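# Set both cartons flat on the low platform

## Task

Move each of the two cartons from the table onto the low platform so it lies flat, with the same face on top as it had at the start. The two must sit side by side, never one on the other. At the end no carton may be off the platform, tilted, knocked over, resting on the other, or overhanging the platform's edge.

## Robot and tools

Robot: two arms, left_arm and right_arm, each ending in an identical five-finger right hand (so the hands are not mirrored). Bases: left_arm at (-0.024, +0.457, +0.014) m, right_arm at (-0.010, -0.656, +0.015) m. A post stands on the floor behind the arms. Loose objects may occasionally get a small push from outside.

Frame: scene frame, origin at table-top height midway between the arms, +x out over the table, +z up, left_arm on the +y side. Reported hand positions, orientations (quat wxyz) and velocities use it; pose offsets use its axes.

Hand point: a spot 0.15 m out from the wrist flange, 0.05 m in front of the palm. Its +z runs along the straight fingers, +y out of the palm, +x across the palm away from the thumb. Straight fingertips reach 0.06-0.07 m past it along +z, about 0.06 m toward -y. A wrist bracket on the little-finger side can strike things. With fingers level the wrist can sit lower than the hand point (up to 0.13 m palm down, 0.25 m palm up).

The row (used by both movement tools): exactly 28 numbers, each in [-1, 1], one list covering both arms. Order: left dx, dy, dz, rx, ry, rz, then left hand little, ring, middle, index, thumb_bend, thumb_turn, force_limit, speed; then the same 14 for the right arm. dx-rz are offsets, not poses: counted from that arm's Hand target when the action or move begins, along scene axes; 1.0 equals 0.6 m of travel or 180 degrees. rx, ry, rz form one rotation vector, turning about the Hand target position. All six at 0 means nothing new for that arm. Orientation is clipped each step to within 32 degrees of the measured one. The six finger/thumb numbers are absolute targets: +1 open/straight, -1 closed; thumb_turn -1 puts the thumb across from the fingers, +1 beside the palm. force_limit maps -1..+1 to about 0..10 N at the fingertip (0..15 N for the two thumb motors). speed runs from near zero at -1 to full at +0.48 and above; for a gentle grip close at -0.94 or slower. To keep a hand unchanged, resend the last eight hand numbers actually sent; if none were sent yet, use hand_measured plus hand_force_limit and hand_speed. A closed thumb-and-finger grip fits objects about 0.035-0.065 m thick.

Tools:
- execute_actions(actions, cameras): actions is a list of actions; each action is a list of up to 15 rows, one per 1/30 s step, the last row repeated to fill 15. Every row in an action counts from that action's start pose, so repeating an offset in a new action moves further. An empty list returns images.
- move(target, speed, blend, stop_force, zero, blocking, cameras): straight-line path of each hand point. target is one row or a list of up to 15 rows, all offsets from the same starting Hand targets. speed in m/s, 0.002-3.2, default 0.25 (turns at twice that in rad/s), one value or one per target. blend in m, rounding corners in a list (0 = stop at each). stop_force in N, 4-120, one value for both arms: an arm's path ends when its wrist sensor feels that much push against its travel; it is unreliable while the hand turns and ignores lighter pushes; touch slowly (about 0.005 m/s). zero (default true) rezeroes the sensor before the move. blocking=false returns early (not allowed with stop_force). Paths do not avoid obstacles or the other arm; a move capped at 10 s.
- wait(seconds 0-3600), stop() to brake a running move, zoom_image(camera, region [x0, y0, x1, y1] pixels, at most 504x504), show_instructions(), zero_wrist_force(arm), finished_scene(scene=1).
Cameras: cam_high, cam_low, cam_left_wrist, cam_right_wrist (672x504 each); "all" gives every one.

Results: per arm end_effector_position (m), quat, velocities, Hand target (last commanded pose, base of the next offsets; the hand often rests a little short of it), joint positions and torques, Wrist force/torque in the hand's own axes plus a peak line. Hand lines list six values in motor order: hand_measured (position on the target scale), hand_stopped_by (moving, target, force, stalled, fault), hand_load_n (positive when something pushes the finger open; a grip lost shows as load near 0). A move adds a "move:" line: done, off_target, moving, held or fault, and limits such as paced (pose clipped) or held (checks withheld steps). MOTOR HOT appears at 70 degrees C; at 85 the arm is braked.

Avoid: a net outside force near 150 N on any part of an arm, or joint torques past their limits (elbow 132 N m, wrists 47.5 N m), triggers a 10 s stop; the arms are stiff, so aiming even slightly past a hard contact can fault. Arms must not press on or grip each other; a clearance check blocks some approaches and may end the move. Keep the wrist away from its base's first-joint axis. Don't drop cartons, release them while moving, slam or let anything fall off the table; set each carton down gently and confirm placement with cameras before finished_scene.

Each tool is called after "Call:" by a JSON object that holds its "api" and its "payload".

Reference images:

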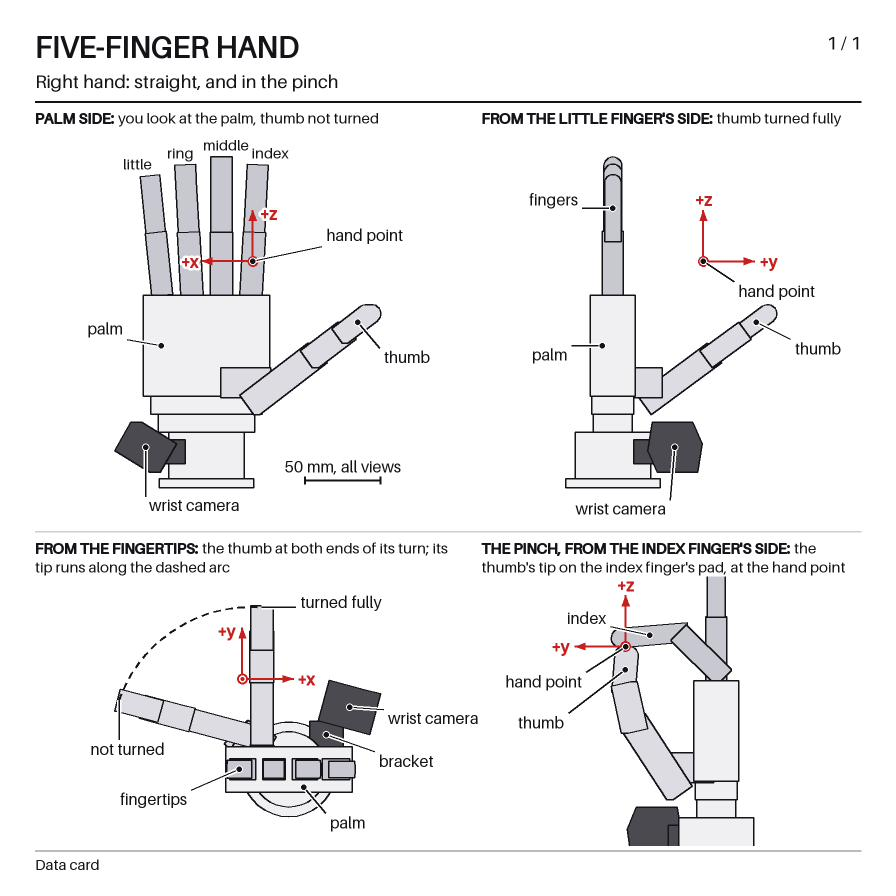

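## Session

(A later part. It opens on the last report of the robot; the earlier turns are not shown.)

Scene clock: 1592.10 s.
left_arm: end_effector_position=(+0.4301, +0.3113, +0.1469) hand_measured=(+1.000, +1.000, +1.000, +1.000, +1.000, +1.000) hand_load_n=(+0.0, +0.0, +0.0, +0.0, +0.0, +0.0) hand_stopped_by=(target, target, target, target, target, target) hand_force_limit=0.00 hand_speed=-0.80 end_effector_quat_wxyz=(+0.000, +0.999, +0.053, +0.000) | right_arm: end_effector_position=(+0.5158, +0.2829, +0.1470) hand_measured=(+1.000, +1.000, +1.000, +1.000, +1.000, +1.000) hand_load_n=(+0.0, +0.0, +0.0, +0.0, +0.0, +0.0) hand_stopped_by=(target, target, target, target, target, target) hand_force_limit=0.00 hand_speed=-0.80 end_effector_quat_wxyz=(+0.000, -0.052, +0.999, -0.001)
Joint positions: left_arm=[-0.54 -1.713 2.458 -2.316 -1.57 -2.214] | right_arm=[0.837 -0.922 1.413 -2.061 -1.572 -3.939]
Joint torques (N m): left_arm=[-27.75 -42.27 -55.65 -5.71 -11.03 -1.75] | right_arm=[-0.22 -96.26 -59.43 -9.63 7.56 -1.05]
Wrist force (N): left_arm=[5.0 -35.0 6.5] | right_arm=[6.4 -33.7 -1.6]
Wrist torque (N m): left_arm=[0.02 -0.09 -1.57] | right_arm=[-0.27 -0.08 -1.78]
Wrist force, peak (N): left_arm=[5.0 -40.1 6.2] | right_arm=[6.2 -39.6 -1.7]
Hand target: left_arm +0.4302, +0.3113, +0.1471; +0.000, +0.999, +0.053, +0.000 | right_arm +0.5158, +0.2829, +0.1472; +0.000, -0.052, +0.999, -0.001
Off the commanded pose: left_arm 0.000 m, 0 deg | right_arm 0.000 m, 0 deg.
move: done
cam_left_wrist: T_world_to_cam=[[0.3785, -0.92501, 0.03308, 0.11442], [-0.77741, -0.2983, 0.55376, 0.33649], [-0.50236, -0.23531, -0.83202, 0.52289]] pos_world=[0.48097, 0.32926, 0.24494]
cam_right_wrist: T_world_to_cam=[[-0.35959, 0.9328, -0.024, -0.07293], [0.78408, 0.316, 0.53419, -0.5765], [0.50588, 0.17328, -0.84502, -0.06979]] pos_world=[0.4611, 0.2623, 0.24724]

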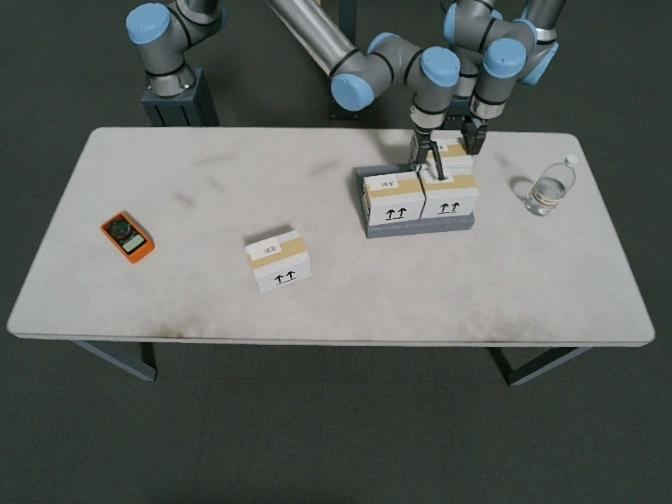

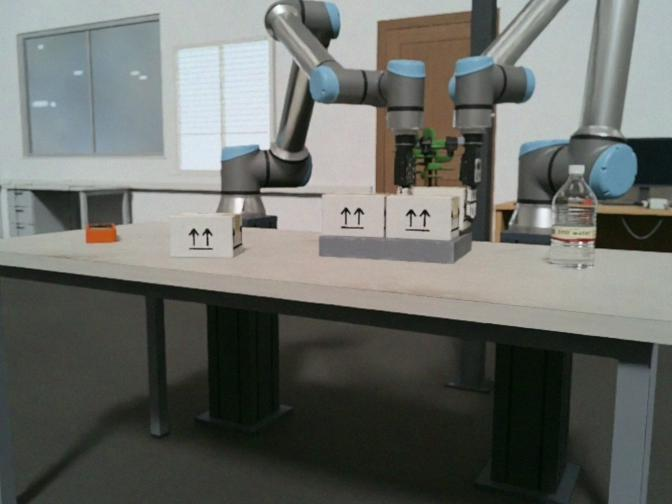

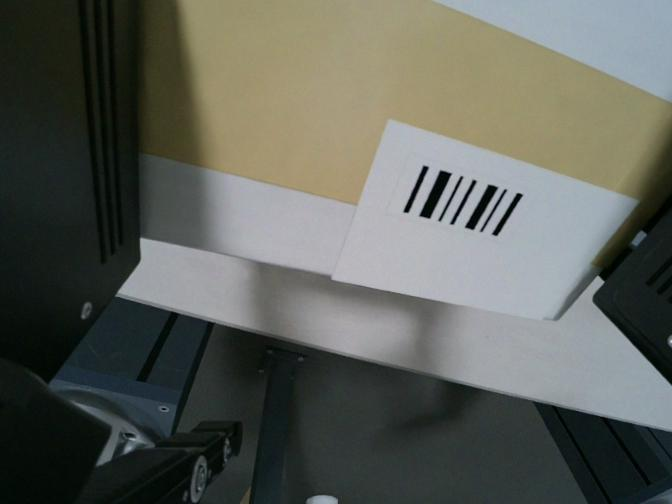

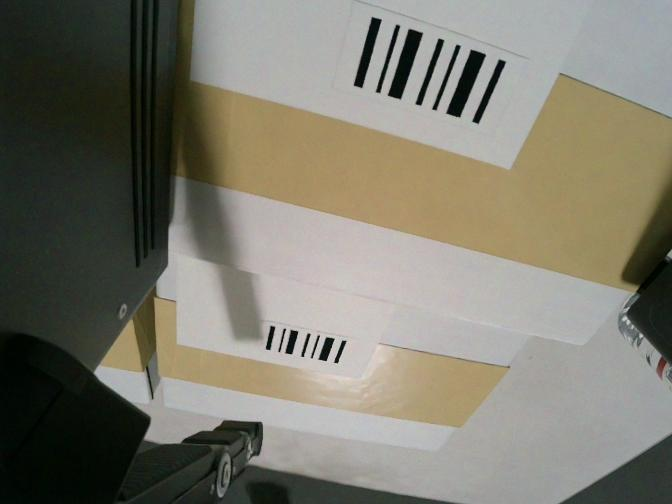

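Call:
{"api": "zoom_image", "payload": {"camera": "cam_right_wrist", "region": [150, 230, 650, 470]}}

Call:
{"api": "zoom_image", "payload": {"camera": "cam_high", "region": [350, 100, 500, 250]}}

Call:
{"api": "zoom_image", "payload": {"camera": "cam_low", "region": [310, 150, 500, 270]}}

Scaled by 1.008 from the camera's image (finer frame: 960x720).

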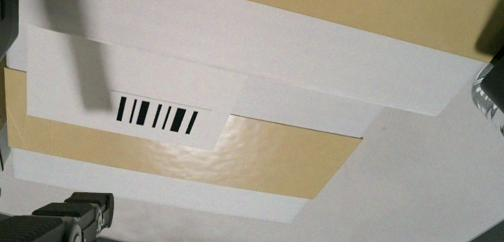

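Scaled by 3.360 from the camera's image (finer frame: 960x720).

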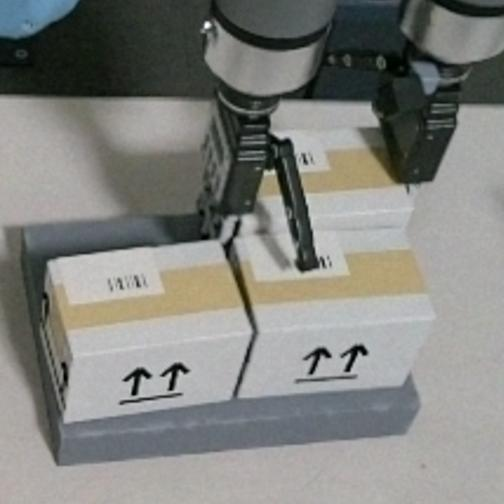

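Scaled by 2.653 from the camera's image (finer frame: 960x720).

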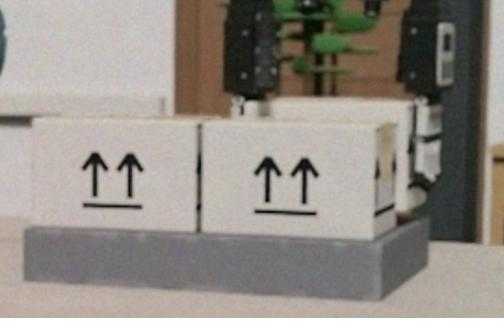

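Call:
{"api": "zoom_image", "payload": {"camera": "cam_high", "region": [405, 125, 485, 185]}}

Scaled by 6.300 from the camera's image (finer frame: 960x720).

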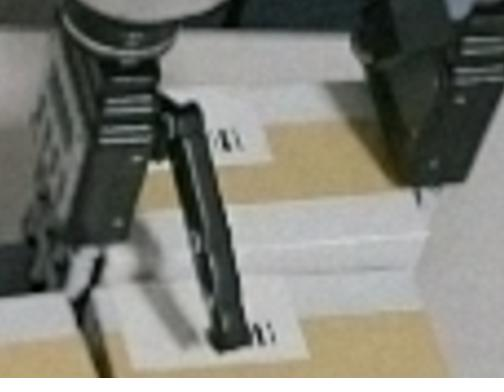

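Call:
{"api": "move", "payload": {"target": [0,0,-0.0333,0,0,0,1,1,1,1,1,1,0,-0.8,0,0,-0.0333,0,0,0,1,1,1,1,1,1,0,-0.8], "speed": 0.006, "stop_force": 5, "cameras": ["all"]}}

Scene clock: 1684.73 s.
left_arm: end_effector_position=(+0.4302, +0.3113, +0.1330) hand_measured=(+1.000, +1.000, +1.000, +1.000, +1.000, +1.000) hand_load_n=(+0.0, +0.0, +0.0, +0.0, +0.0, +0.0) hand_stopped_by=(target, target, target, target, target, target) hand_force_limit=0.00 hand_speed=-0.80 end_effector_quat_wxyz=(+0.000, +0.999, +0.053, +0.000) | right_arm: end_effector_position=(+0.5158, +0.2829, +0.1342) hand_measured=(+1.000, +1.000, +1.000, +1.000, +1.000, +1.000) hand_load_n=(+0.0, +0.0, +0.0, +0.0, -0.5, +0.0) hand_stopped_by=(target, target, target, target, target, target) hand_force_limit=0.00 hand_speed=-0.80 end_effector_quat_wxyz=(+0.000, -0.052, +0.999, -0.001)
Joint positions: left_arm=[-0.54 -1.687 2.472 -2.355 -1.57 -2.214] | right_arm=[0.837 -0.912 1.421 -2.079 -1.572 -3.939]
Joint torques (N m): left_arm=[-12.36 -44.13 -55.49 -5.93 -10.56 1.49] | right_arm=[13.6 -90.41 -63.45 -9.77 7.84 0.7]
Wrist force (N): left_arm=[6.2 -33.9 6.0] | right_arm=[6.9 -35.9 -10.5]
Wrist torque (N m): left_arm=[-0.21 -0.02 -1.56] | right_arm=[0.31 0.37 -1.95]
Wrist force, peak (N): left_arm=[5.6 -41.5 6.4] | right_arm=[6.5 -40.2 -1.4]
Hand target: left_arm +0.4302, +0.3113, +0.1330; +0.000, +0.999, +0.053, +0.000 (not the last commanded pose) | right_arm +0.5159, +0.2829, +0.1342; +0.000, -0.052, +0.999, -0.001 (not the last commanded pose)
Off the commanded pose: left_arm 0.006 m, 0 deg | right_arm 0.007 m, 0 deg.
move: contact (left_arm, right_arm)
cam_left_wrist: T_world_to_cam=[[0.37852, -0.925, 0.03326, 0.11483], [-0.77753, -0.29827, 0.55361, 0.34428], [-0.50216, -0.23541, -0.83212, 0.51129]] pos_world=[0.48097, 0.32926, 0.23104]
cam_right_wrist: T_world_to_cam=[[-0.35955, 0.93282, -0.0239, -0.07329], [0.78406, 0.3159, 0.53429, -0.56959], [0.50594, 0.17336, -0.84497, -0.08076]] pos_world=[0.4611, 0.2623, 0.23433]

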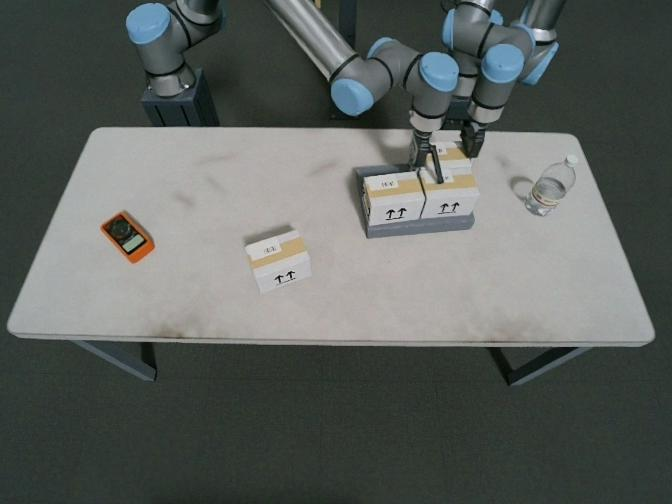

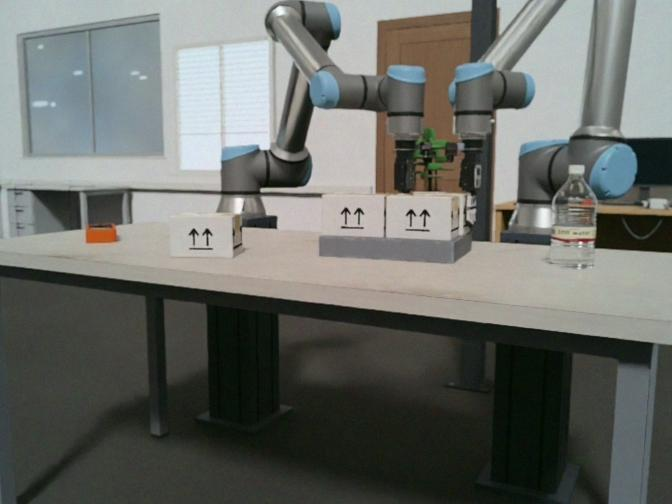

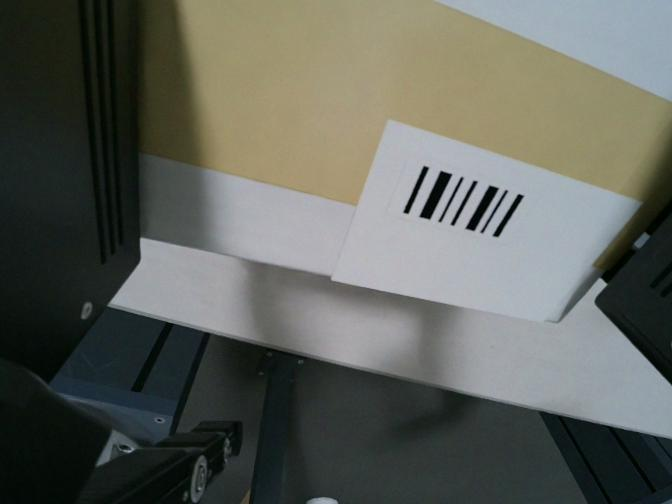

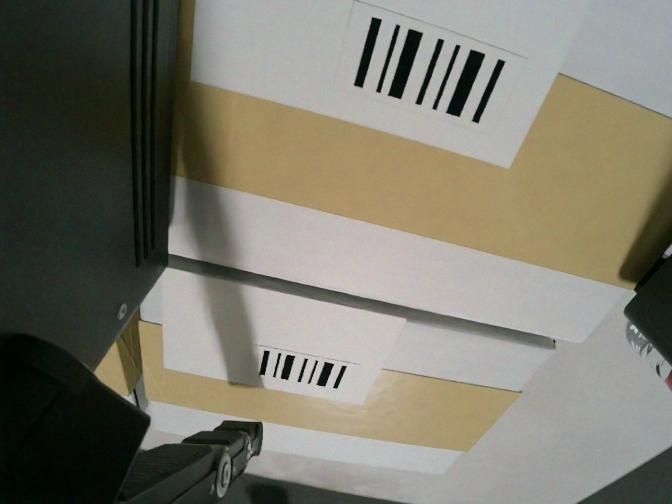

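Call:
{"api": "zoom_image", "payload": {"camera": "cam_right_wrist", "region": [480, 270, 672, 420]}}

Call:
{"api": "zoom_image", "payload": {"camera": "cam_high", "region": [405, 125, 485, 185]}}

Call:
{"api": "zoom_image", "payload": {"camera": "cam_low", "region": [400, 170, 490, 270]}}

Scaled by 2.625 from the camera's image (finer frame: 960x720).

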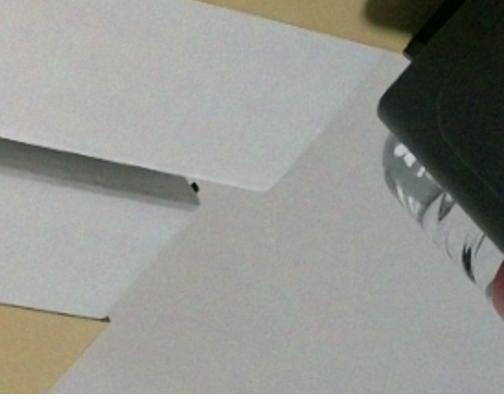

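Scaled by 6.300 from the camera's image (finer frame: 960x720).

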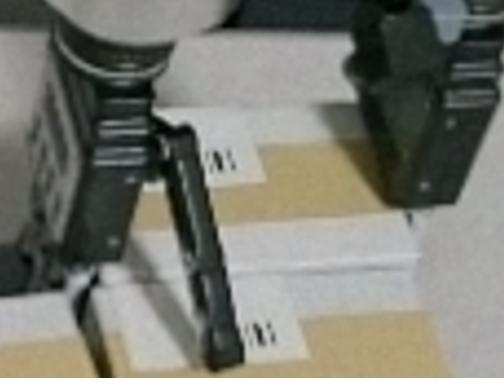

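Scaled by 5.040 from the camera's image (finer frame: 960x720).

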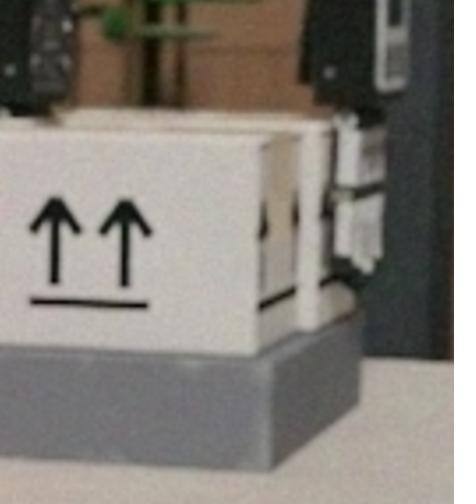

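Call:
{"api": "move", "payload": {"target": [0,0,-0.0025,0,0,0,1,1,1,1,1,1,0,-0.8,0,0,0.0008,0,0,0,1,1,1,1,1,1,0,-0.8], "speed": 0.004}}

Scene clock: 1738.17 s.
left_arm: end_effector_position=(+0.4303, +0.3112, +0.1316) hand_measured=(+1.000, +1.000, +1.000, +1.000, +1.000, +1.000) hand_load_n=(+0.0, +0.0, +0.0, +0.0, +0.0, +0.0) hand_stopped_by=(target, target, target, target, target, target) hand_force_limit=0.00 hand_speed=-0.80 end_effector_quat_wxyz=(+0.000, +0.999, +0.053, +0.000) | right_arm: end_effector_position=(+0.5158, +0.2829, +0.1346) hand_measured=(+1.000, +1.000, +1.000, +1.000, +1.000, +1.000) hand_load_n=(+0.0, +0.0, +0.0, +0.0, +0.0, +0.5) hand_stopped_by=(target, target, target, target, target, target) hand_force_limit=0.00 hand_speed=-0.80 end_effector_quat_wxyz=(+0.000, -0.052, +0.999, -0.001)
Joint positions: left_arm=[-0.54 -1.685 2.473 -2.36 -1.57 -2.214] | right_arm=[0.837 -0.912 1.421 -2.079 -1.572 -3.939]
Joint torques (N m): left_arm=[-11.98 -0.32 -23.63 -4.49 -8.43 1.7] | right_arm=[12.33 -100.34 -69.58 -11.27 5.66 0.36]
Wrist force (N): left_arm=[-1.7 -47.0 -36.9] | right_arm=[4.8 -37.3 -0.7]
Wrist torque (N m): left_arm=[1.77 1.72 -2.03] | right_arm=[-0.10 -0.09 -2.07]
Wrist force, peak (N): left_arm=[-2.3 -47.3 -37.6] | right_arm=[6.8 -37.6 -7.9]
Hand target: left_arm +0.4302, +0.3113, +0.1315; +0.000, +0.999, +0.053, +0.000 | right_arm +0.5159, +0.2829, +0.1346; +0.000, -0.052, +0.999, -0.001
Off the commanded pose: left_arm 0.000 m, 0 deg | right_arm 0.000 m, 0 deg.
move: done

Call:
{"api": "move", "payload": {"target": [0,0,0.0015,0,0,0,1,1,1,1,1,1,0,-0.8,0,0,0,0,0,0,1,1,1,1,1,1,0,-0.8], "speed": 0.004}}

Scene clock: 1745.17 s.
left_arm: end_effector_position=(+0.4301, +0.3113, +0.1322) hand_measured=(+1.000, +1.000, +1.000, +1.000, +1.000, +1.000) hand_load_n=(+0.0, +0.0, +0.0, +0.0, +0.0, +0.0) hand_stopped_by=(target, target, target, target, target, target) hand_force_limit=0.00 hand_speed=-0.80 end_effector_quat_wxyz=(+0.000, +0.999, +0.053, +0.000) | right_arm: end_effector_position=(+0.5159, +0.2829, +0.1347) hand_measured=(+1.000, +1.000, +1.000, +1.000, +1.000, +1.000) hand_load_n=(+0.5, +0.0, +0.0, +0.0, +0.0, -0.5) hand_stopped_by=(target, target, target, target, target, target) hand_force_limit=0.00 hand_speed=-0.80 end_effector_quat_wxyz=(+0.000, -0.052, +0.999, -0.001)
Joint positions: left_arm=[-0.54 -1.686 2.472 -2.357 -1.57 -2.214] | right_arm=[0.837 -0.912 1.421 -2.079 -1.572 -3.939]
Joint torques (N m): left_arm=[-16.55 -42.74 -52.95 -8.32 -8.62 1.81] | right_arm=[11.6 -99.14 -66.45 -12.07 3 0.33]
Wrist force (N): left_arm=[5.7 -32.3 2.7] | right_arm=[6.9 -31.0 2.0]
Wrist torque (N m): left_arm=[-0.25 0.00 -1.44] | right_arm=[-0.26 -0.26 -1.70]
Wrist force, peak (N): left_arm=[-1.6 -46.6 -37.3] | right_arm=[4.9 -37.5 -0.4]
Hand target: left_arm +0.4302, +0.3113, +0.1324; +0.000, +0.999, +0.053, +0.000 | right_arm +0.5159, +0.2829, +0.1346; +0.000, -0.052, +0.999, -0.001
Off the commanded pose: left_arm 0.000 m, 0 deg | right_arm 0.000 m, 0 deg.
move: done

Call:
{"api": "move", "payload": {"target": [0,0,-0.0006,0,0,0,1,1,1,1,1,1,0,-0.8,0,0,-0.0006,0,0,0,1,1,1,1,1,1,0,-0.8], "speed": 0.004}}

Scene clock: 1751.90 s.
left_arm: end_effector_position=(+0.4302, +0.3113, +0.1321) hand_measured=(+1.000, +1.000, +1.000, +1.000, +1.000, +1.000) hand_load_n=(+0.0, +0.0, +0.0, +0.0, +0.0, +0.0) hand_stopped_by=(target, target, target, target, target, target) hand_force_limit=0.00 hand_speed=-0.80 end_effector_quat_wxyz=(+0.000, +0.999, +0.053, +0.000) | right_arm: end_effector_position=(+0.5159, +0.2829, +0.1343) hand_measured=(+1.000, +1.000, +1.000, +1.000, +1.000, +1.000) hand_load_n=(+0.5, +0.0, +0.0, +0.0, +0.0, +0.0) hand_stopped_by=(target, target, target, target, target, target) hand_force_limit=0.00 hand_speed=-0.80 end_effector_quat_wxyz=(+0.000, -0.052, +0.999, -0.001)
Joint positions: left_arm=[-0.54 -1.686 2.472 -2.358 -1.57 -2.214] | right_arm=[0.837 -0.912 1.421 -2.079 -1.572 -3.939]
Joint torques (N m): left_arm=[-22.85 -12.45 -35.64 -6.22 -8.49 1.71] | right_arm=[11.41 -77.33 -47.13 -14.21 2.86 0.45]
Wrist force (N): left_arm=[5.9 -36.4 1.3] | right_arm=[7.9 -34.8 -2.5]
Wrist torque (N m): left_arm=[-0.18 0.11 -1.58] | right_arm=[-0.01 -0.05 -1.83]
Wrist force, peak (N): left_arm=[5.3 -38.1 1.9] | right_arm=[7.6 -36.4 -1.9]
Hand target: left_arm +0.4302, +0.3113, +0.1320; +0.000, +0.999, +0.053, +0.000 | right_arm +0.5159, +0.2829, +0.1343; +0.000, -0.052, +0.999, -0.001
Off the commanded pose: left_arm 0.000 m, 0 deg | right_arm 0.000 m, 0 deg.
move: done

Call:
{"api": "move", "payload": {"target": [[0.0005,-0.005,0,0,0,0,1,1,1,1,1,1,0,-0.8,0.0005,-0.005,0,0,0,0,1,1,1,1,1,1,0,-0.8],[-0.0021,0.0199,0,0,0,0,1,1,1,1,1,1,0,-0.8,0.0031,-0.0298,0,0,0,0,1,1,1,1,1,1,0,-0.8]], "speed": 0.01, "cameras": ["all"]}}

Scene clock: 1763.33 s.
left_arm: end_effector_position=(+0.4289, +0.3233, +0.1320) hand_measured=(+1.000, +1.000, +1.000, +1.000, +1.000, +1.000) hand_load_n=(+0.5, +0.0, +0.0, +0.0, +0.0, +0.0) hand_stopped_by=(target, target, target, target, target, target) hand_force_limit=0.00 hand_speed=-0.80 end_effector_quat_wxyz=(+0.000, +0.999, +0.053, +0.000) | right_arm: end_effector_position=(+0.5177, +0.2649, +0.1343) hand_measured=(+1.000, +1.000, +1.000, +1.000, +1.000, +1.000) hand_load_n=(+0.0, +0.0, +0.0, +0.0, +0.0, +0.0) hand_stopped_by=(target, target, target, target, target, target) hand_force_limit=0.00 hand_speed=-0.80 end_effector_quat_wxyz=(+0.000, -0.052, +0.999, -0.001)
Joint positions: left_arm=[-0.519 -1.692 2.478 -2.357 -1.57 -2.192] | right_arm=[0.824 -0.933 1.458 -2.095 -1.572 -3.953]
Joint torques (N m): left_arm=[-7.62 -31.83 -27.77 -1.32 1.02 -0.48] | right_arm=[-0.57 -84.64 -47.45 -4.76 -2.93 -0.43]
Wrist force (N): left_arm=[1.1 1.1 1.1] | right_arm=[1.6 -1.3 2.5]
Wrist torque (N m): left_arm=[0.18 -0.19 -0.03] | right_arm=[-0.34 -0.42 0.16]
Wrist force, peak (N): left_arm=[6.0 -39.7 -1.9] | right_arm=[6.9 -34.5 -8.7]
Hand target: left_arm +0.4289, +0.3232, +0.1320; +0.000, +0.999, +0.053, +0.000 | right_arm +0.5177, +0.2650, +0.1343; +0.000, -0.052, +0.999, -0.001
Off the commanded pose: left_arm 0.000 m, 0 deg | right_arm 0.000 m, 0 deg.
move: done
cam_left_wrist: T_world_to_cam=[[0.37845, -0.92502, 0.03331, 0.12645], [-0.77757, -0.29818, 0.5536, 0.34746], [-0.50216, -0.23541, -0.83212, 0.51268]] pos_world=[0.47977, 0.34126, 0.23004]
cam_right_wrist: T_world_to_cam=[[-0.35962, 0.93279, -0.02395, -0.05576], [0.78402, 0.31599, 0.53429, -0.56545], [0.50594, 0.17336, -0.84496, -0.07852]] pos_world=[0.463, 0.2443, 0.23444]

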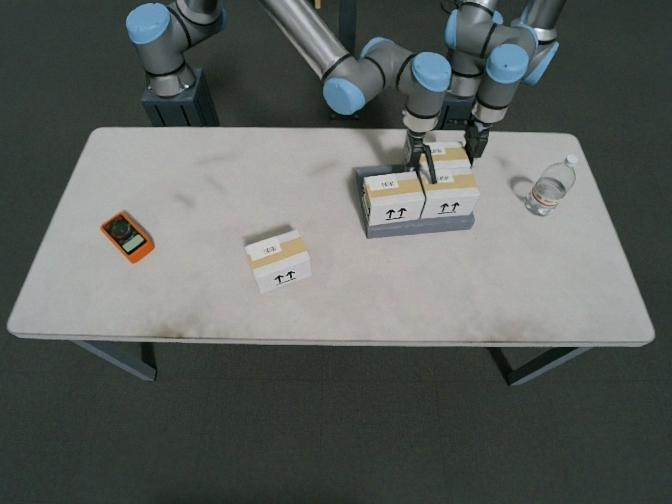

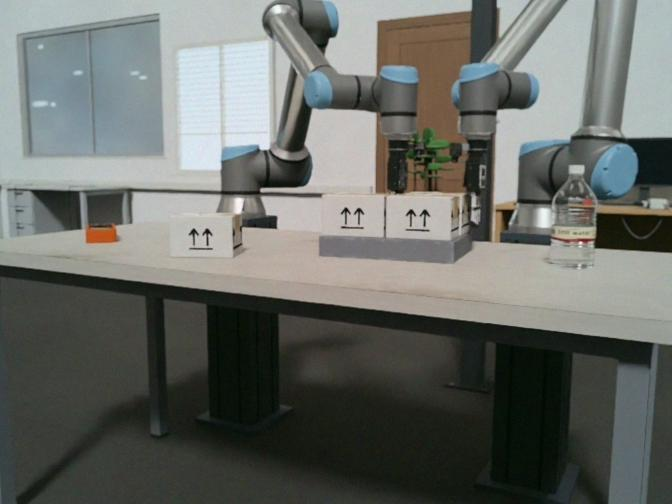

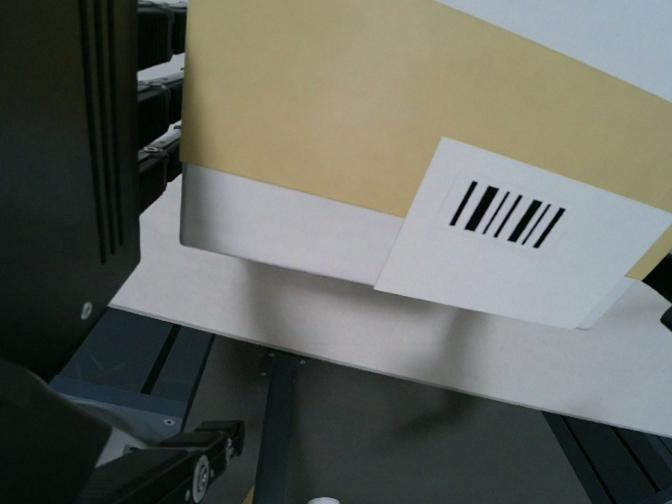

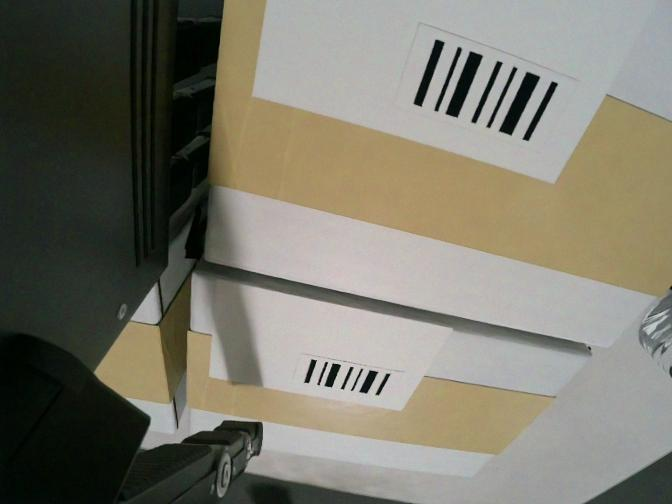

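Call:
{"api": "move", "payload": {"target": [[-0.0015,0.0166,0.0167,0,0,0,1,1,1,1,1,1,0,-0.8,0.0015,-0.0166,0.0167,0,0,0,1,1,1,1,1,1,0,-0.8],[-0.0015,0.0166,0.25,0,0,0,1,1,1,1,1,1,0,-0.8,0.0015,-0.0166,0.3,0,0,0,1,1,1,1,1,1,0,-0.8]], "speed": [0.05,0.2], "blend": 0.004, "cameras": ["all"]}}

Scene clock: 1776.30 s.
left_arm: end_effector_position=(+0.4280, +0.3332, +0.2819) hand_measured=(+1.000, +1.000, +1.000, +1.000, +1.000, +1.000) hand_load_n=(+0.0, +0.0, +0.0, +0.0, +0.0, +0.0) hand_stopped_by=(target, target, target, target, target, target) hand_force_limit=0.00 hand_speed=-0.80 end_effector_quat_wxyz=(+0.000, +0.999, +0.053, +0.000) | right_arm: end_effector_position=(+0.5186, +0.2551, +0.3142) hand_measured=(+1.000, +1.000, +1.000, +1.000, +1.000, +1.000) hand_load_n=(+0.0, +0.0, +0.0, +0.0, +0.0, +0.0) hand_stopped_by=(target, target, target, target, target, target) hand_force_limit=0.00 hand_speed=-0.80 end_effector_quat_wxyz=(+0.000, -0.052, +0.999, -0.001)
Joint positions: left_arm=[-0.501 -1.899 2.306 -1.978 -1.57 -2.174] | right_arm=[0.816 -1.061 1.324 -1.833 -1.572 -3.96]
Joint torques (N m): left_arm=[-8.03 -20.94 -48.55 -0.17 1.04 -2.18] | right_arm=[18.89 -87.16 -51.23 -2.7 -0.93 1.88]
Wrist force (N): left_arm=[1.1 1.4 1.2] | right_arm=[1.4 -1.5 2.3]
Wrist torque (N m): left_arm=[0.27 -0.14 0.10] | right_arm=[-0.38 -0.35 0.16]
Wrist force, peak (N): left_arm=[1.2 0.9 2.7] | right_arm=[1.5 -2.0 5.2]
Hand target: left_arm +0.4280, +0.3332, +0.2820; +0.000, +0.999, +0.053, +0.000 | right_arm +0.5186, +0.2551, +0.3143; +0.000, -0.052, +0.999, -0.001
Off the commanded pose: left_arm 0.000 m, 0 deg | right_arm 0.000 m, 0 deg.
move: done
cam_left_wrist: T_world_to_cam=[[0.37852, -0.925, 0.03326, 0.13093], [-0.77753, -0.29827, 0.55361, 0.26674], [-0.50216, -0.23541, -0.83212, 0.63929]] pos_world=[0.47887, 0.35117, 0.37994]
cam_right_wrist: T_world_to_cam=[[-0.35955, 0.93282, -0.0239, -0.04208], [0.78406, 0.3159, 0.53429, -0.6591], [0.50594, 0.17336, -0.84497, 0.07479]] pos_world=[0.4638, 0.2345, 0.41434]

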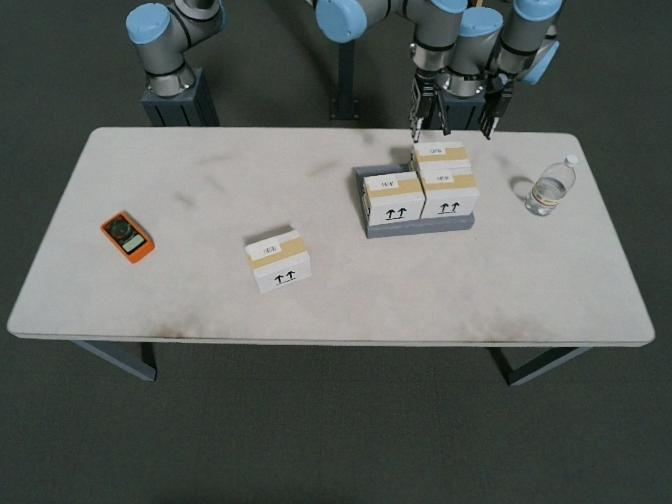

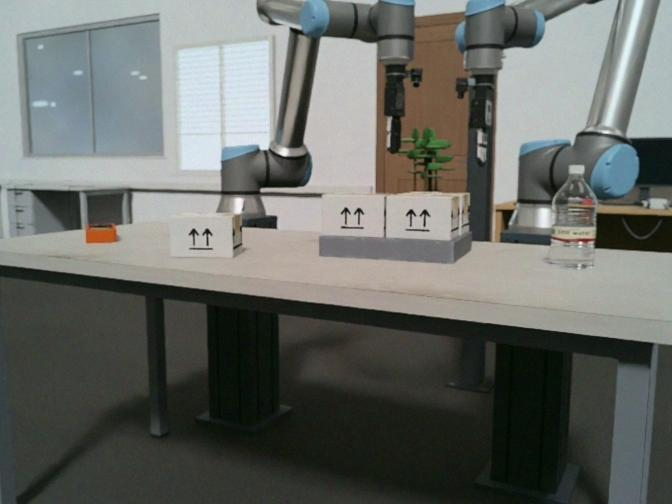

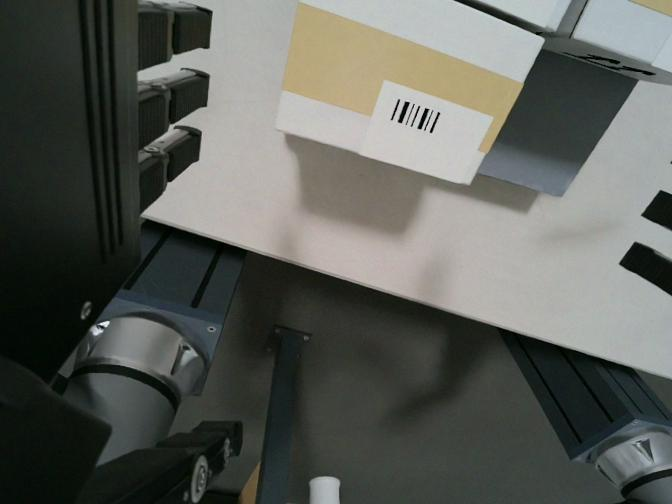

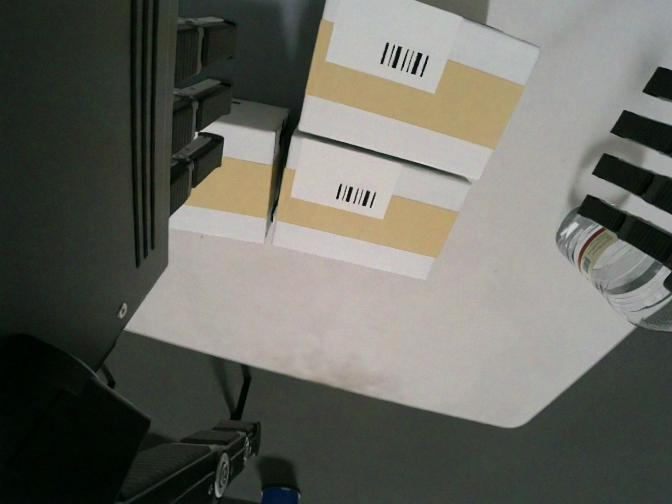

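Call:
{"api": "zoom_image", "payload": {"camera": "cam_left_wrist", "region": [400, 0, 672, 230]}}

Call:
{"api": "zoom_image", "payload": {"camera": "cam_high", "region": [345, 130, 490, 250]}}

Scaled by 1.853 from the camera's image (finer frame: 960x720).

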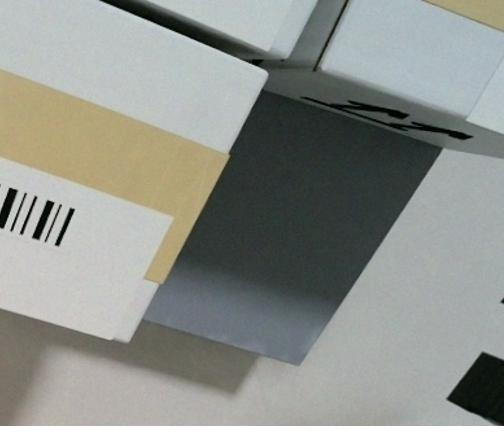

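Scaled by 3.476 from the camera's image (finer frame: 960x720).

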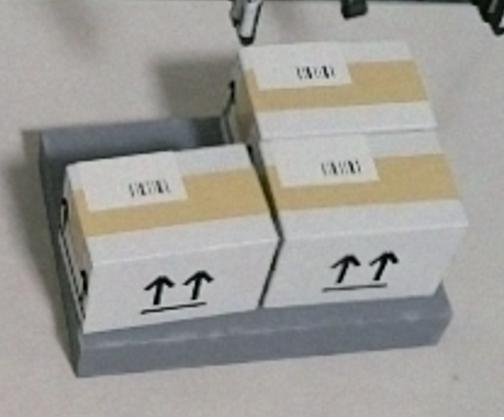

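Call:
{"api": "move", "payload": {"target": [0.4817,-0.76,-0.0533,0,0,0.0833,1,1,1,1,1,1,0,-0.8,0.5407,-0.7802,-0.107,0,0,0.0833,1,1,1,1,1,1,0,-0.8], "speed": 0.3, "cameras": ["all"]}}

Scene clock: 1842.90 s.
left_arm: end_effector_position=(+0.7170, -0.1228, +0.2500) hand_measured=(+1.000, +1.000, +1.000, +1.000, +1.000, +1.000) hand_load_n=(+0.0, +0.5, +0.0, +0.0, +0.0, +0.0) hand_stopped_by=(target, target, target, target, target, target) hand_force_limit=0.00 hand_speed=-0.80 end_effector_quat_wxyz=(+0.000, +0.983, +0.183, +0.000) | right_arm: end_effector_position=(+0.8430, -0.2129, +0.2502) hand_measured=(+1.000, +1.000, +1.000, +1.000, +1.000, +1.000) hand_load_n=(+0.0, +0.0, +0.0, +0.0, +0.0, +0.0) hand_stopped_by=(target, target, target, target, target, target) hand_force_limit=0.00 hand_speed=-0.80 end_effector_quat_wxyz=(+0.000, -0.182, +0.983, -0.001)
Joint positions: left_arm=[-0.797 -1.15 1.579 -1.999 -1.57 -2.732] | right_arm=[0.188 -1.122 1.537 -1.986 -1.572 -4.85]
Joint torques (N m): left_arm=[4.54 -65.86 -53.28 -3.83 1.91 0.03] | right_arm=[-14.11 -74.07 -34.79 -2.51 3.81 -1.97]
Wrist force (N): left_arm=[1.5 1.0 0.8] | right_arm=[1.3 -1.5 2.5]
Wrist torque (N m): left_arm=[0.20 -0.20 0.01] | right_arm=[-0.40 -0.34 -0.16]
Wrist force, peak (N): left_arm=[1.2 4.2 0.9] | right_arm=[0.7 -4.5 2.7]
Hand target: left_arm +0.7171, -0.1228, +0.2500; +0.000, +0.983, +0.183, +0.000 | right_arm +0.8430, -0.2130, +0.2501; +0.000, -0.182, +0.983, -0.001
Off the commanded pose: left_arm 0.000 m, 0 deg | right_arm 0.000 m, 0 deg.
move: done
cam_left_wrist: T_world_to_cam=[[0.60486, -0.79564, 0.03319, -0.54549], [-0.67389, -0.48921, 0.55366, 0.27532], [-0.42428, -0.35725, -0.83208, 0.57971]] pos_world=[0.76144, -0.09222, 0.34804]
cam_right_wrist: T_world_to_cam=[[-0.58862, 0.80805, -0.02402, 0.67622], [0.67556, 0.50799, 0.53438, -0.59908], [0.44401, 0.29832, -0.8449, 0.01651]] pos_world=[0.79541, -0.24702, 0.35034]

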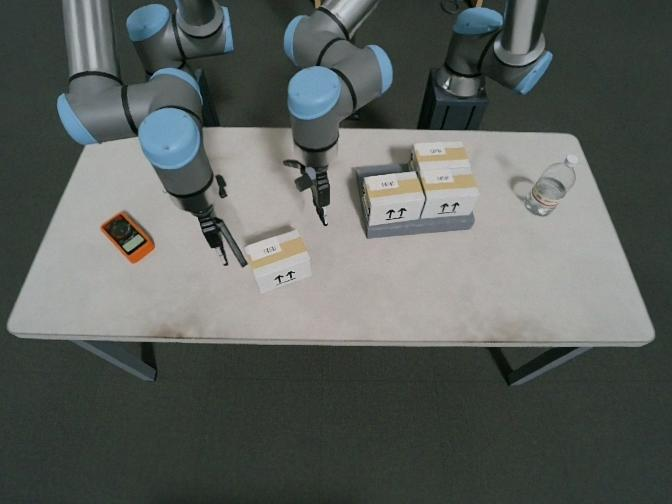

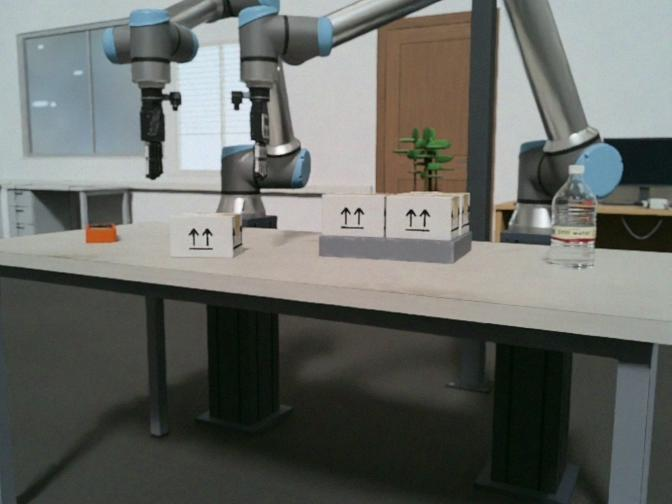

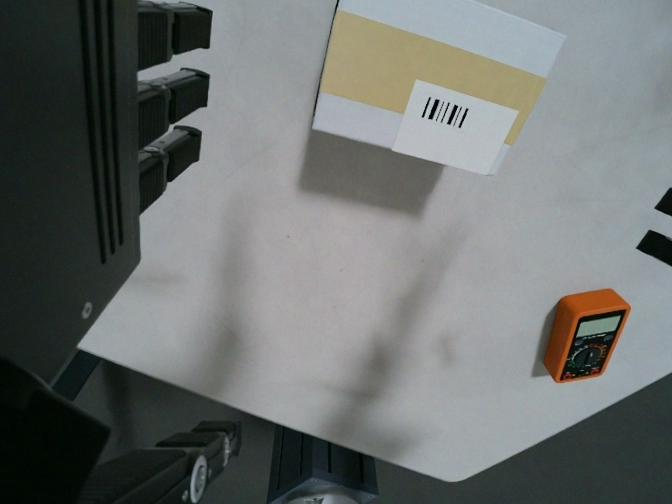

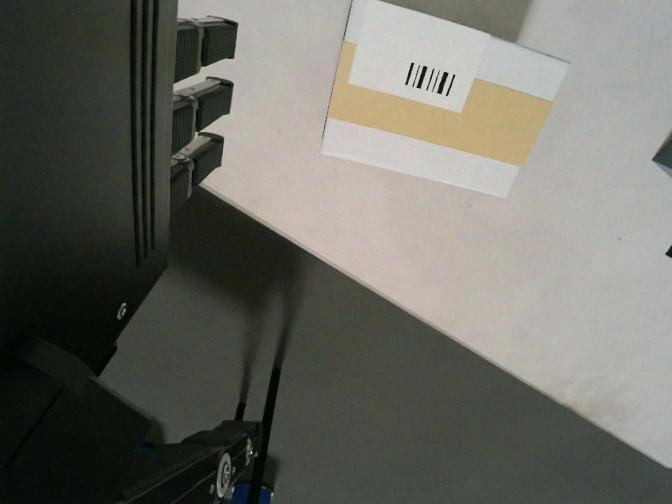

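Call:
{"api": "move", "payload": {"target": [0.0203,-0.0222,-0.2667,0,0,0.0111,1,1,1,1,1,1,0,-0.8,0.0022,0.0227,-0.2667,0,0,0.0111,1,1,1,1,1,1,0,-0.8], "speed": 0.08, "stop_force": 12}}

Call:
{"api": "move", "payload": {"target": [0.0326,-0.0767,0,0,0,0,1,1,1,1,1,1,0,-0.8,-0.0326,0.0767,0,0,0,0,1,1,1,1,1,1,0,-0.8], "speed": 0.01, "stop_force": 5, "cameras": ["all"]}}

Scene clock: 1882.70 s.
left_arm: end_effector_position=(+0.7292, -0.1361, +0.0900) hand_measured=(+1.000, +1.000, +1.000, +1.000, +1.000, +1.000) hand_load_n=(+0.0, +0.0, +0.0, +0.0, +0.0, +0.0) hand_stopped_by=(target, target, target, target, target, target) hand_force_limit=0.00 hand_speed=-0.80 end_effector_quat_wxyz=(+0.000, +0.980, +0.200, +0.000) | right_arm: end_effector_position=(+0.8443, -0.1994, +0.0901) hand_measured=(+1.000, +1.000, +1.000, +1.000, +1.000, +1.000) hand_load_n=(+0.0, +0.0, +0.0, +0.0, +0.0, +0.0) hand_stopped_by=(target, target, target, target, target, target) hand_force_limit=0.00 hand_speed=-0.80 end_effector_quat_wxyz=(+0.000, -0.199, +0.980, -0.001)
Joint positions: left_arm=[-0.799 -0.993 1.654 -2.232 -1.57 -2.77] | right_arm=[0.201 -0.977 1.627 -2.222 -1.572 -4.871]
Joint torques (N m): left_arm=[-0.98 -102.24 -46.87 -4.15 1.57 3.01] | right_arm=[-12.05 -80.16 -50.19 -5.94 2.1 1.63]
Wrist force (N): left_arm=[1.6 1.1 1.2] | right_arm=[1.3 -1.3 2.4]
Wrist torque (N m): left_arm=[0.20 -0.22 0.19] | right_arm=[-0.33 -0.32 0.12]
Wrist force, peak (N): left_arm=[1.7 1.2 2.2] | right_arm=[1.3 -1.2 3.6]
Hand target: left_arm +0.7292, -0.1361, +0.0900; +0.000, +0.980, +0.200, +0.000 | right_arm +0.8444, -0.1994, +0.0901; +0.000, -0.199, +0.980, -0.001
Off the commanded pose: left_arm 0.000 m, 0 deg | right_arm 0.000 m, 0 deg.
move: done

Scene clock: 1887.07 s.
left_arm: end_effector_position=(+0.7418, -0.1657, +0.0900) hand_measured=(+1.000, +1.000, +1.000, +1.000, +1.000, +1.000) hand_load_n=(+0.0, +0.5, +0.0, +0.0, +0.0, +0.5) hand_stopped_by=(target, target, target, target, target, target) hand_force_limit=0.00 hand_speed=-0.80 end_effector_quat_wxyz=(+0.000, +0.980, +0.200, +0.000) | right_arm: end_effector_position=(+0.8318, -0.1698, +0.0901) hand_measured=(+1.000, +1.000, +1.000, +1.000, +1.000, +1.000) hand_load_n=(+0.0, -0.5, +0.0, +0.0, +0.0, +0.0) hand_stopped_by=(target, target, target, target, target, target) hand_force_limit=0.00 hand_speed=-0.80 end_effector_quat_wxyz=(+0.000, -0.199, +0.980, -0.001)
Joint positions: left_arm=[-0.812 -0.956 1.59 -2.205 -1.57 -2.782] | right_arm=[0.236 -0.975 1.624 -2.22 -1.572 -4.837]
Joint torques (N m): left_arm=[6.75 -103.9 -28.85 -4.6 -2.29 2.68] | right_arm=[-10.35 -83.58 -32.08 -4.83 2.6 -1.83]
Wrist force (N): left_arm=[2.5 -0.7 0.8] | right_arm=[1.6 -6.4 2.8]
Wrist torque (N m): left_arm=[0.28 -0.20 0.20] | right_arm=[-0.31 -0.26 -0.52]
Wrist force, peak (N): left_arm=[-0.7 -16.1 -8.7] | right_arm=[2.9 -16.5 2.4]
Hand target: left_arm +0.7418, -0.1657, +0.0900; +0.000, +0.980, +0.200, +0.000 (not the last commanded pose) | right_arm +0.8318, -0.1698, +0.0901; +0.000, -0.199, +0.980, -0.001 (not the last commanded pose)
Off the commanded pose: left_arm 0.018 m, 0 deg | right_arm 0.018 m, 0 deg.
move: contact (left_arm, right_arm)
cam_left_wrist: T_world_to_cam=[[0.63229, -0.77401, 0.03332, -0.60621], [-0.65645, -0.51242, 0.55363, 0.3428], [-0.41144, -0.37193, -0.8321, 0.42978]] pos_world=[0.78517, -0.13371, 0.18804]
cam_right_wrist: T_world_to_cam=[[-0.61647, 0.78702, -0.02393, 0.65055], [0.65747, 0.53124, 0.53434, -0.50883], [0.43325, 0.31367, -0.84493, -0.11507]] pos_world=[0.78544, -0.20559, 0.19023]

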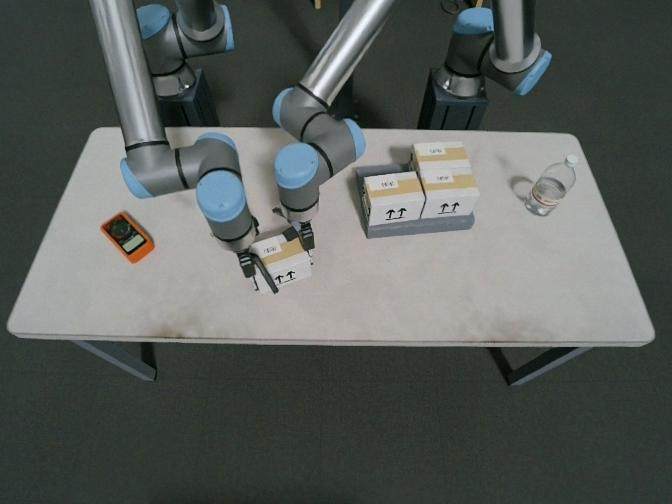

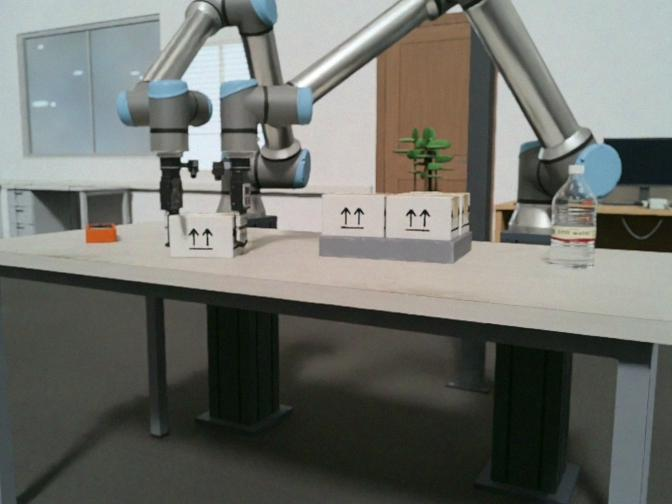

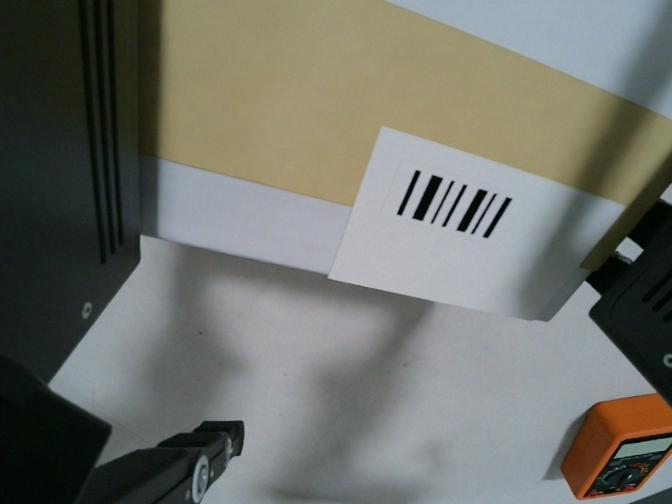

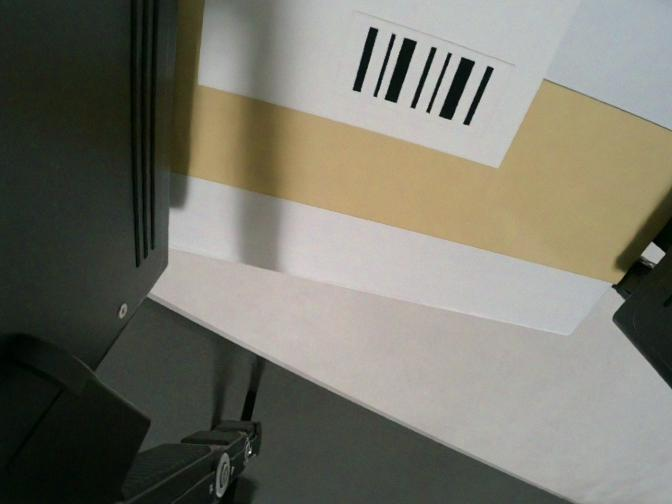

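Call:
{"api": "move", "payload": {"target": [0.01,-0.0235,0,0,0,0,1,1,1,1,1,1,0,-0.8,-0.01,0.0235,0,0,0,0,1,1,1,1,1,1,0,-0.8], "speed": 0.003, "stop_force": 24, "zero": false}}

Scene clock: 1893.43 s.
left_arm: end_effector_position=(+0.7420, -0.1661, +0.0900) hand_measured=(+1.000, +1.000, +1.000, +1.000, +1.000, +1.000) hand_load_n=(+0.0, +0.0, +0.0, +0.0, +0.0, +0.0) hand_stopped_by=(target, target, target, target, target, target) hand_force_limit=0.00 hand_speed=-0.80 end_effector_quat_wxyz=(+0.000, +0.980, +0.200, +0.000) | right_arm: end_effector_position=(+0.8315, -0.1693, +0.0900) hand_measured=(+1.000, +1.000, +1.000, +1.000, +1.000, +1.000) hand_load_n=(+0.5, +0.0, +0.0, +0.0, +0.0, +0.0) hand_stopped_by=(target, target, target, target, target, target) hand_force_limit=0.00 hand_speed=-0.80 end_effector_quat_wxyz=(+0.000, -0.199, +0.980, -0.001)
Joint positions: left_arm=[-0.812 -0.956 1.589 -2.204 -1.57 -2.782] | right_arm=[0.237 -0.975 1.624 -2.22 -1.572 -4.836]
Joint torques (N m): left_arm=[-0.54 -95.94 -36.16 -10.04 -2.36 2.88] | right_arm=[6.74 -79.44 -39.89 -4.59 7.41 -1.13]
Wrist force (N): left_arm=[-0.7 -25.8 -11.7] | right_arm=[0.7 -26.6 2.2]
Wrist torque (N m): left_arm=[0.98 0.12 -0.56] | right_arm=[-0.21 -0.22 -1.60]
Wrist force, peak (N): left_arm=[-2.0 -28.6 -10.3] | right_arm=[0.3 -28.8 2.9]
Hand target: left_arm +0.7421, -0.1661, +0.0900; +0.000, +0.980, +0.200, +0.000 (not the last commanded pose) | right_arm +0.8315, -0.1693, +0.0901; +0.000, -0.199, +0.980, -0.001 (not the last commanded pose)
Off the commanded pose: left_arm 0.015 m, 0 deg | right_arm 0.015 m, 0 deg.
move: contact (left_arm, right_arm)

Call:
{"api": "move", "payload": {"target": [0,0,0.035,0,0,0,1,1,1,1,1,1,0,-0.8,0,0,0.035,0,0,0,1,1,1,1,1,1,0,-0.8], "speed": 0.015, "cameras": ["cam_low"]}}

Scene clock: 1924.67 s.
left_arm: end_effector_position=(+0.7421, -0.1661, +0.1112) hand_measured=(+1.000, +1.000, +1.000, +1.000, +1.000, +1.000) hand_load_n=(+0.0, +0.0, +0.0, +0.0, +0.0, +0.0) hand_stopped_by=(target, target, target, target, target, target) hand_force_limit=0.00 hand_speed=-0.80 end_effector_quat_wxyz=(+0.000, +0.980, +0.200, +0.000) | right_arm: end_effector_position=(+0.8315, -0.1693, +0.1112) hand_measured=(+1.000, +1.000, +1.000, +1.000, +1.000, +1.000) hand_load_n=(+0.0, +0.5, +0.0, +0.0, +0.0, +0.0) hand_stopped_by=(target, target, target, target, target, target) hand_force_limit=0.00 hand_speed=-0.80 end_effector_quat_wxyz=(+0.000, -0.199, +0.980, -0.001)
Joint positions: left_arm=[-0.812 -0.976 1.579 -2.174 -1.57 -2.782] | right_arm=[0.237 -0.995 1.614 -2.189 -1.572 -4.836]
Joint torques (N m): left_arm=[-1.04 -87.46 -56.04 -9.89 -2.37 2.85] | right_arm=[9.05 -78.45 -44.78 -5.64 2.63 -1.13]
Wrist force (N): left_arm=[1.7 -21.0 3.7] | right_arm=[0.3 -23.4 6.9]
Wrist torque (N m): left_arm=[0.18 -0.41 -0.29] | right_arm=[-0.47 -0.47 -1.47]
Wrist force, peak (N): left_arm=[-1.0 -25.4 -11.6] | right_arm=[0.9 -26.6 2.4]
Hand target: left_arm +0.7421, -0.1661, +0.1110; +0.000, +0.980, +0.200, +0.000 | right_arm +0.8315, -0.1693, +0.1111; +0.000, -0.199, +0.980, -0.001
Off the commanded pose: left_arm 0.000 m, 0 deg | right_arm 0.000 m, 0 deg.
move: done

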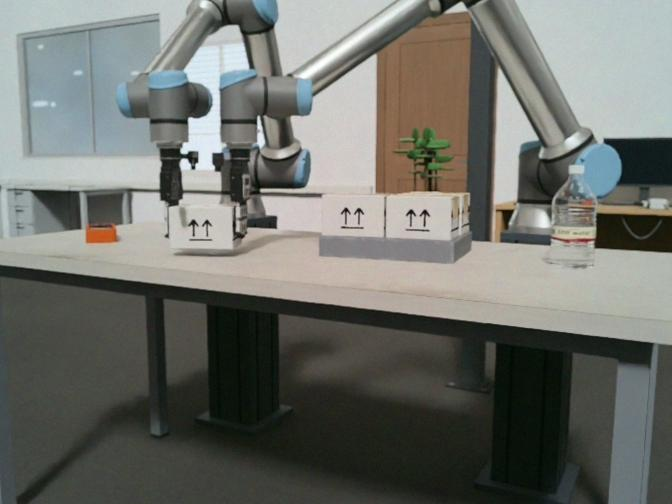

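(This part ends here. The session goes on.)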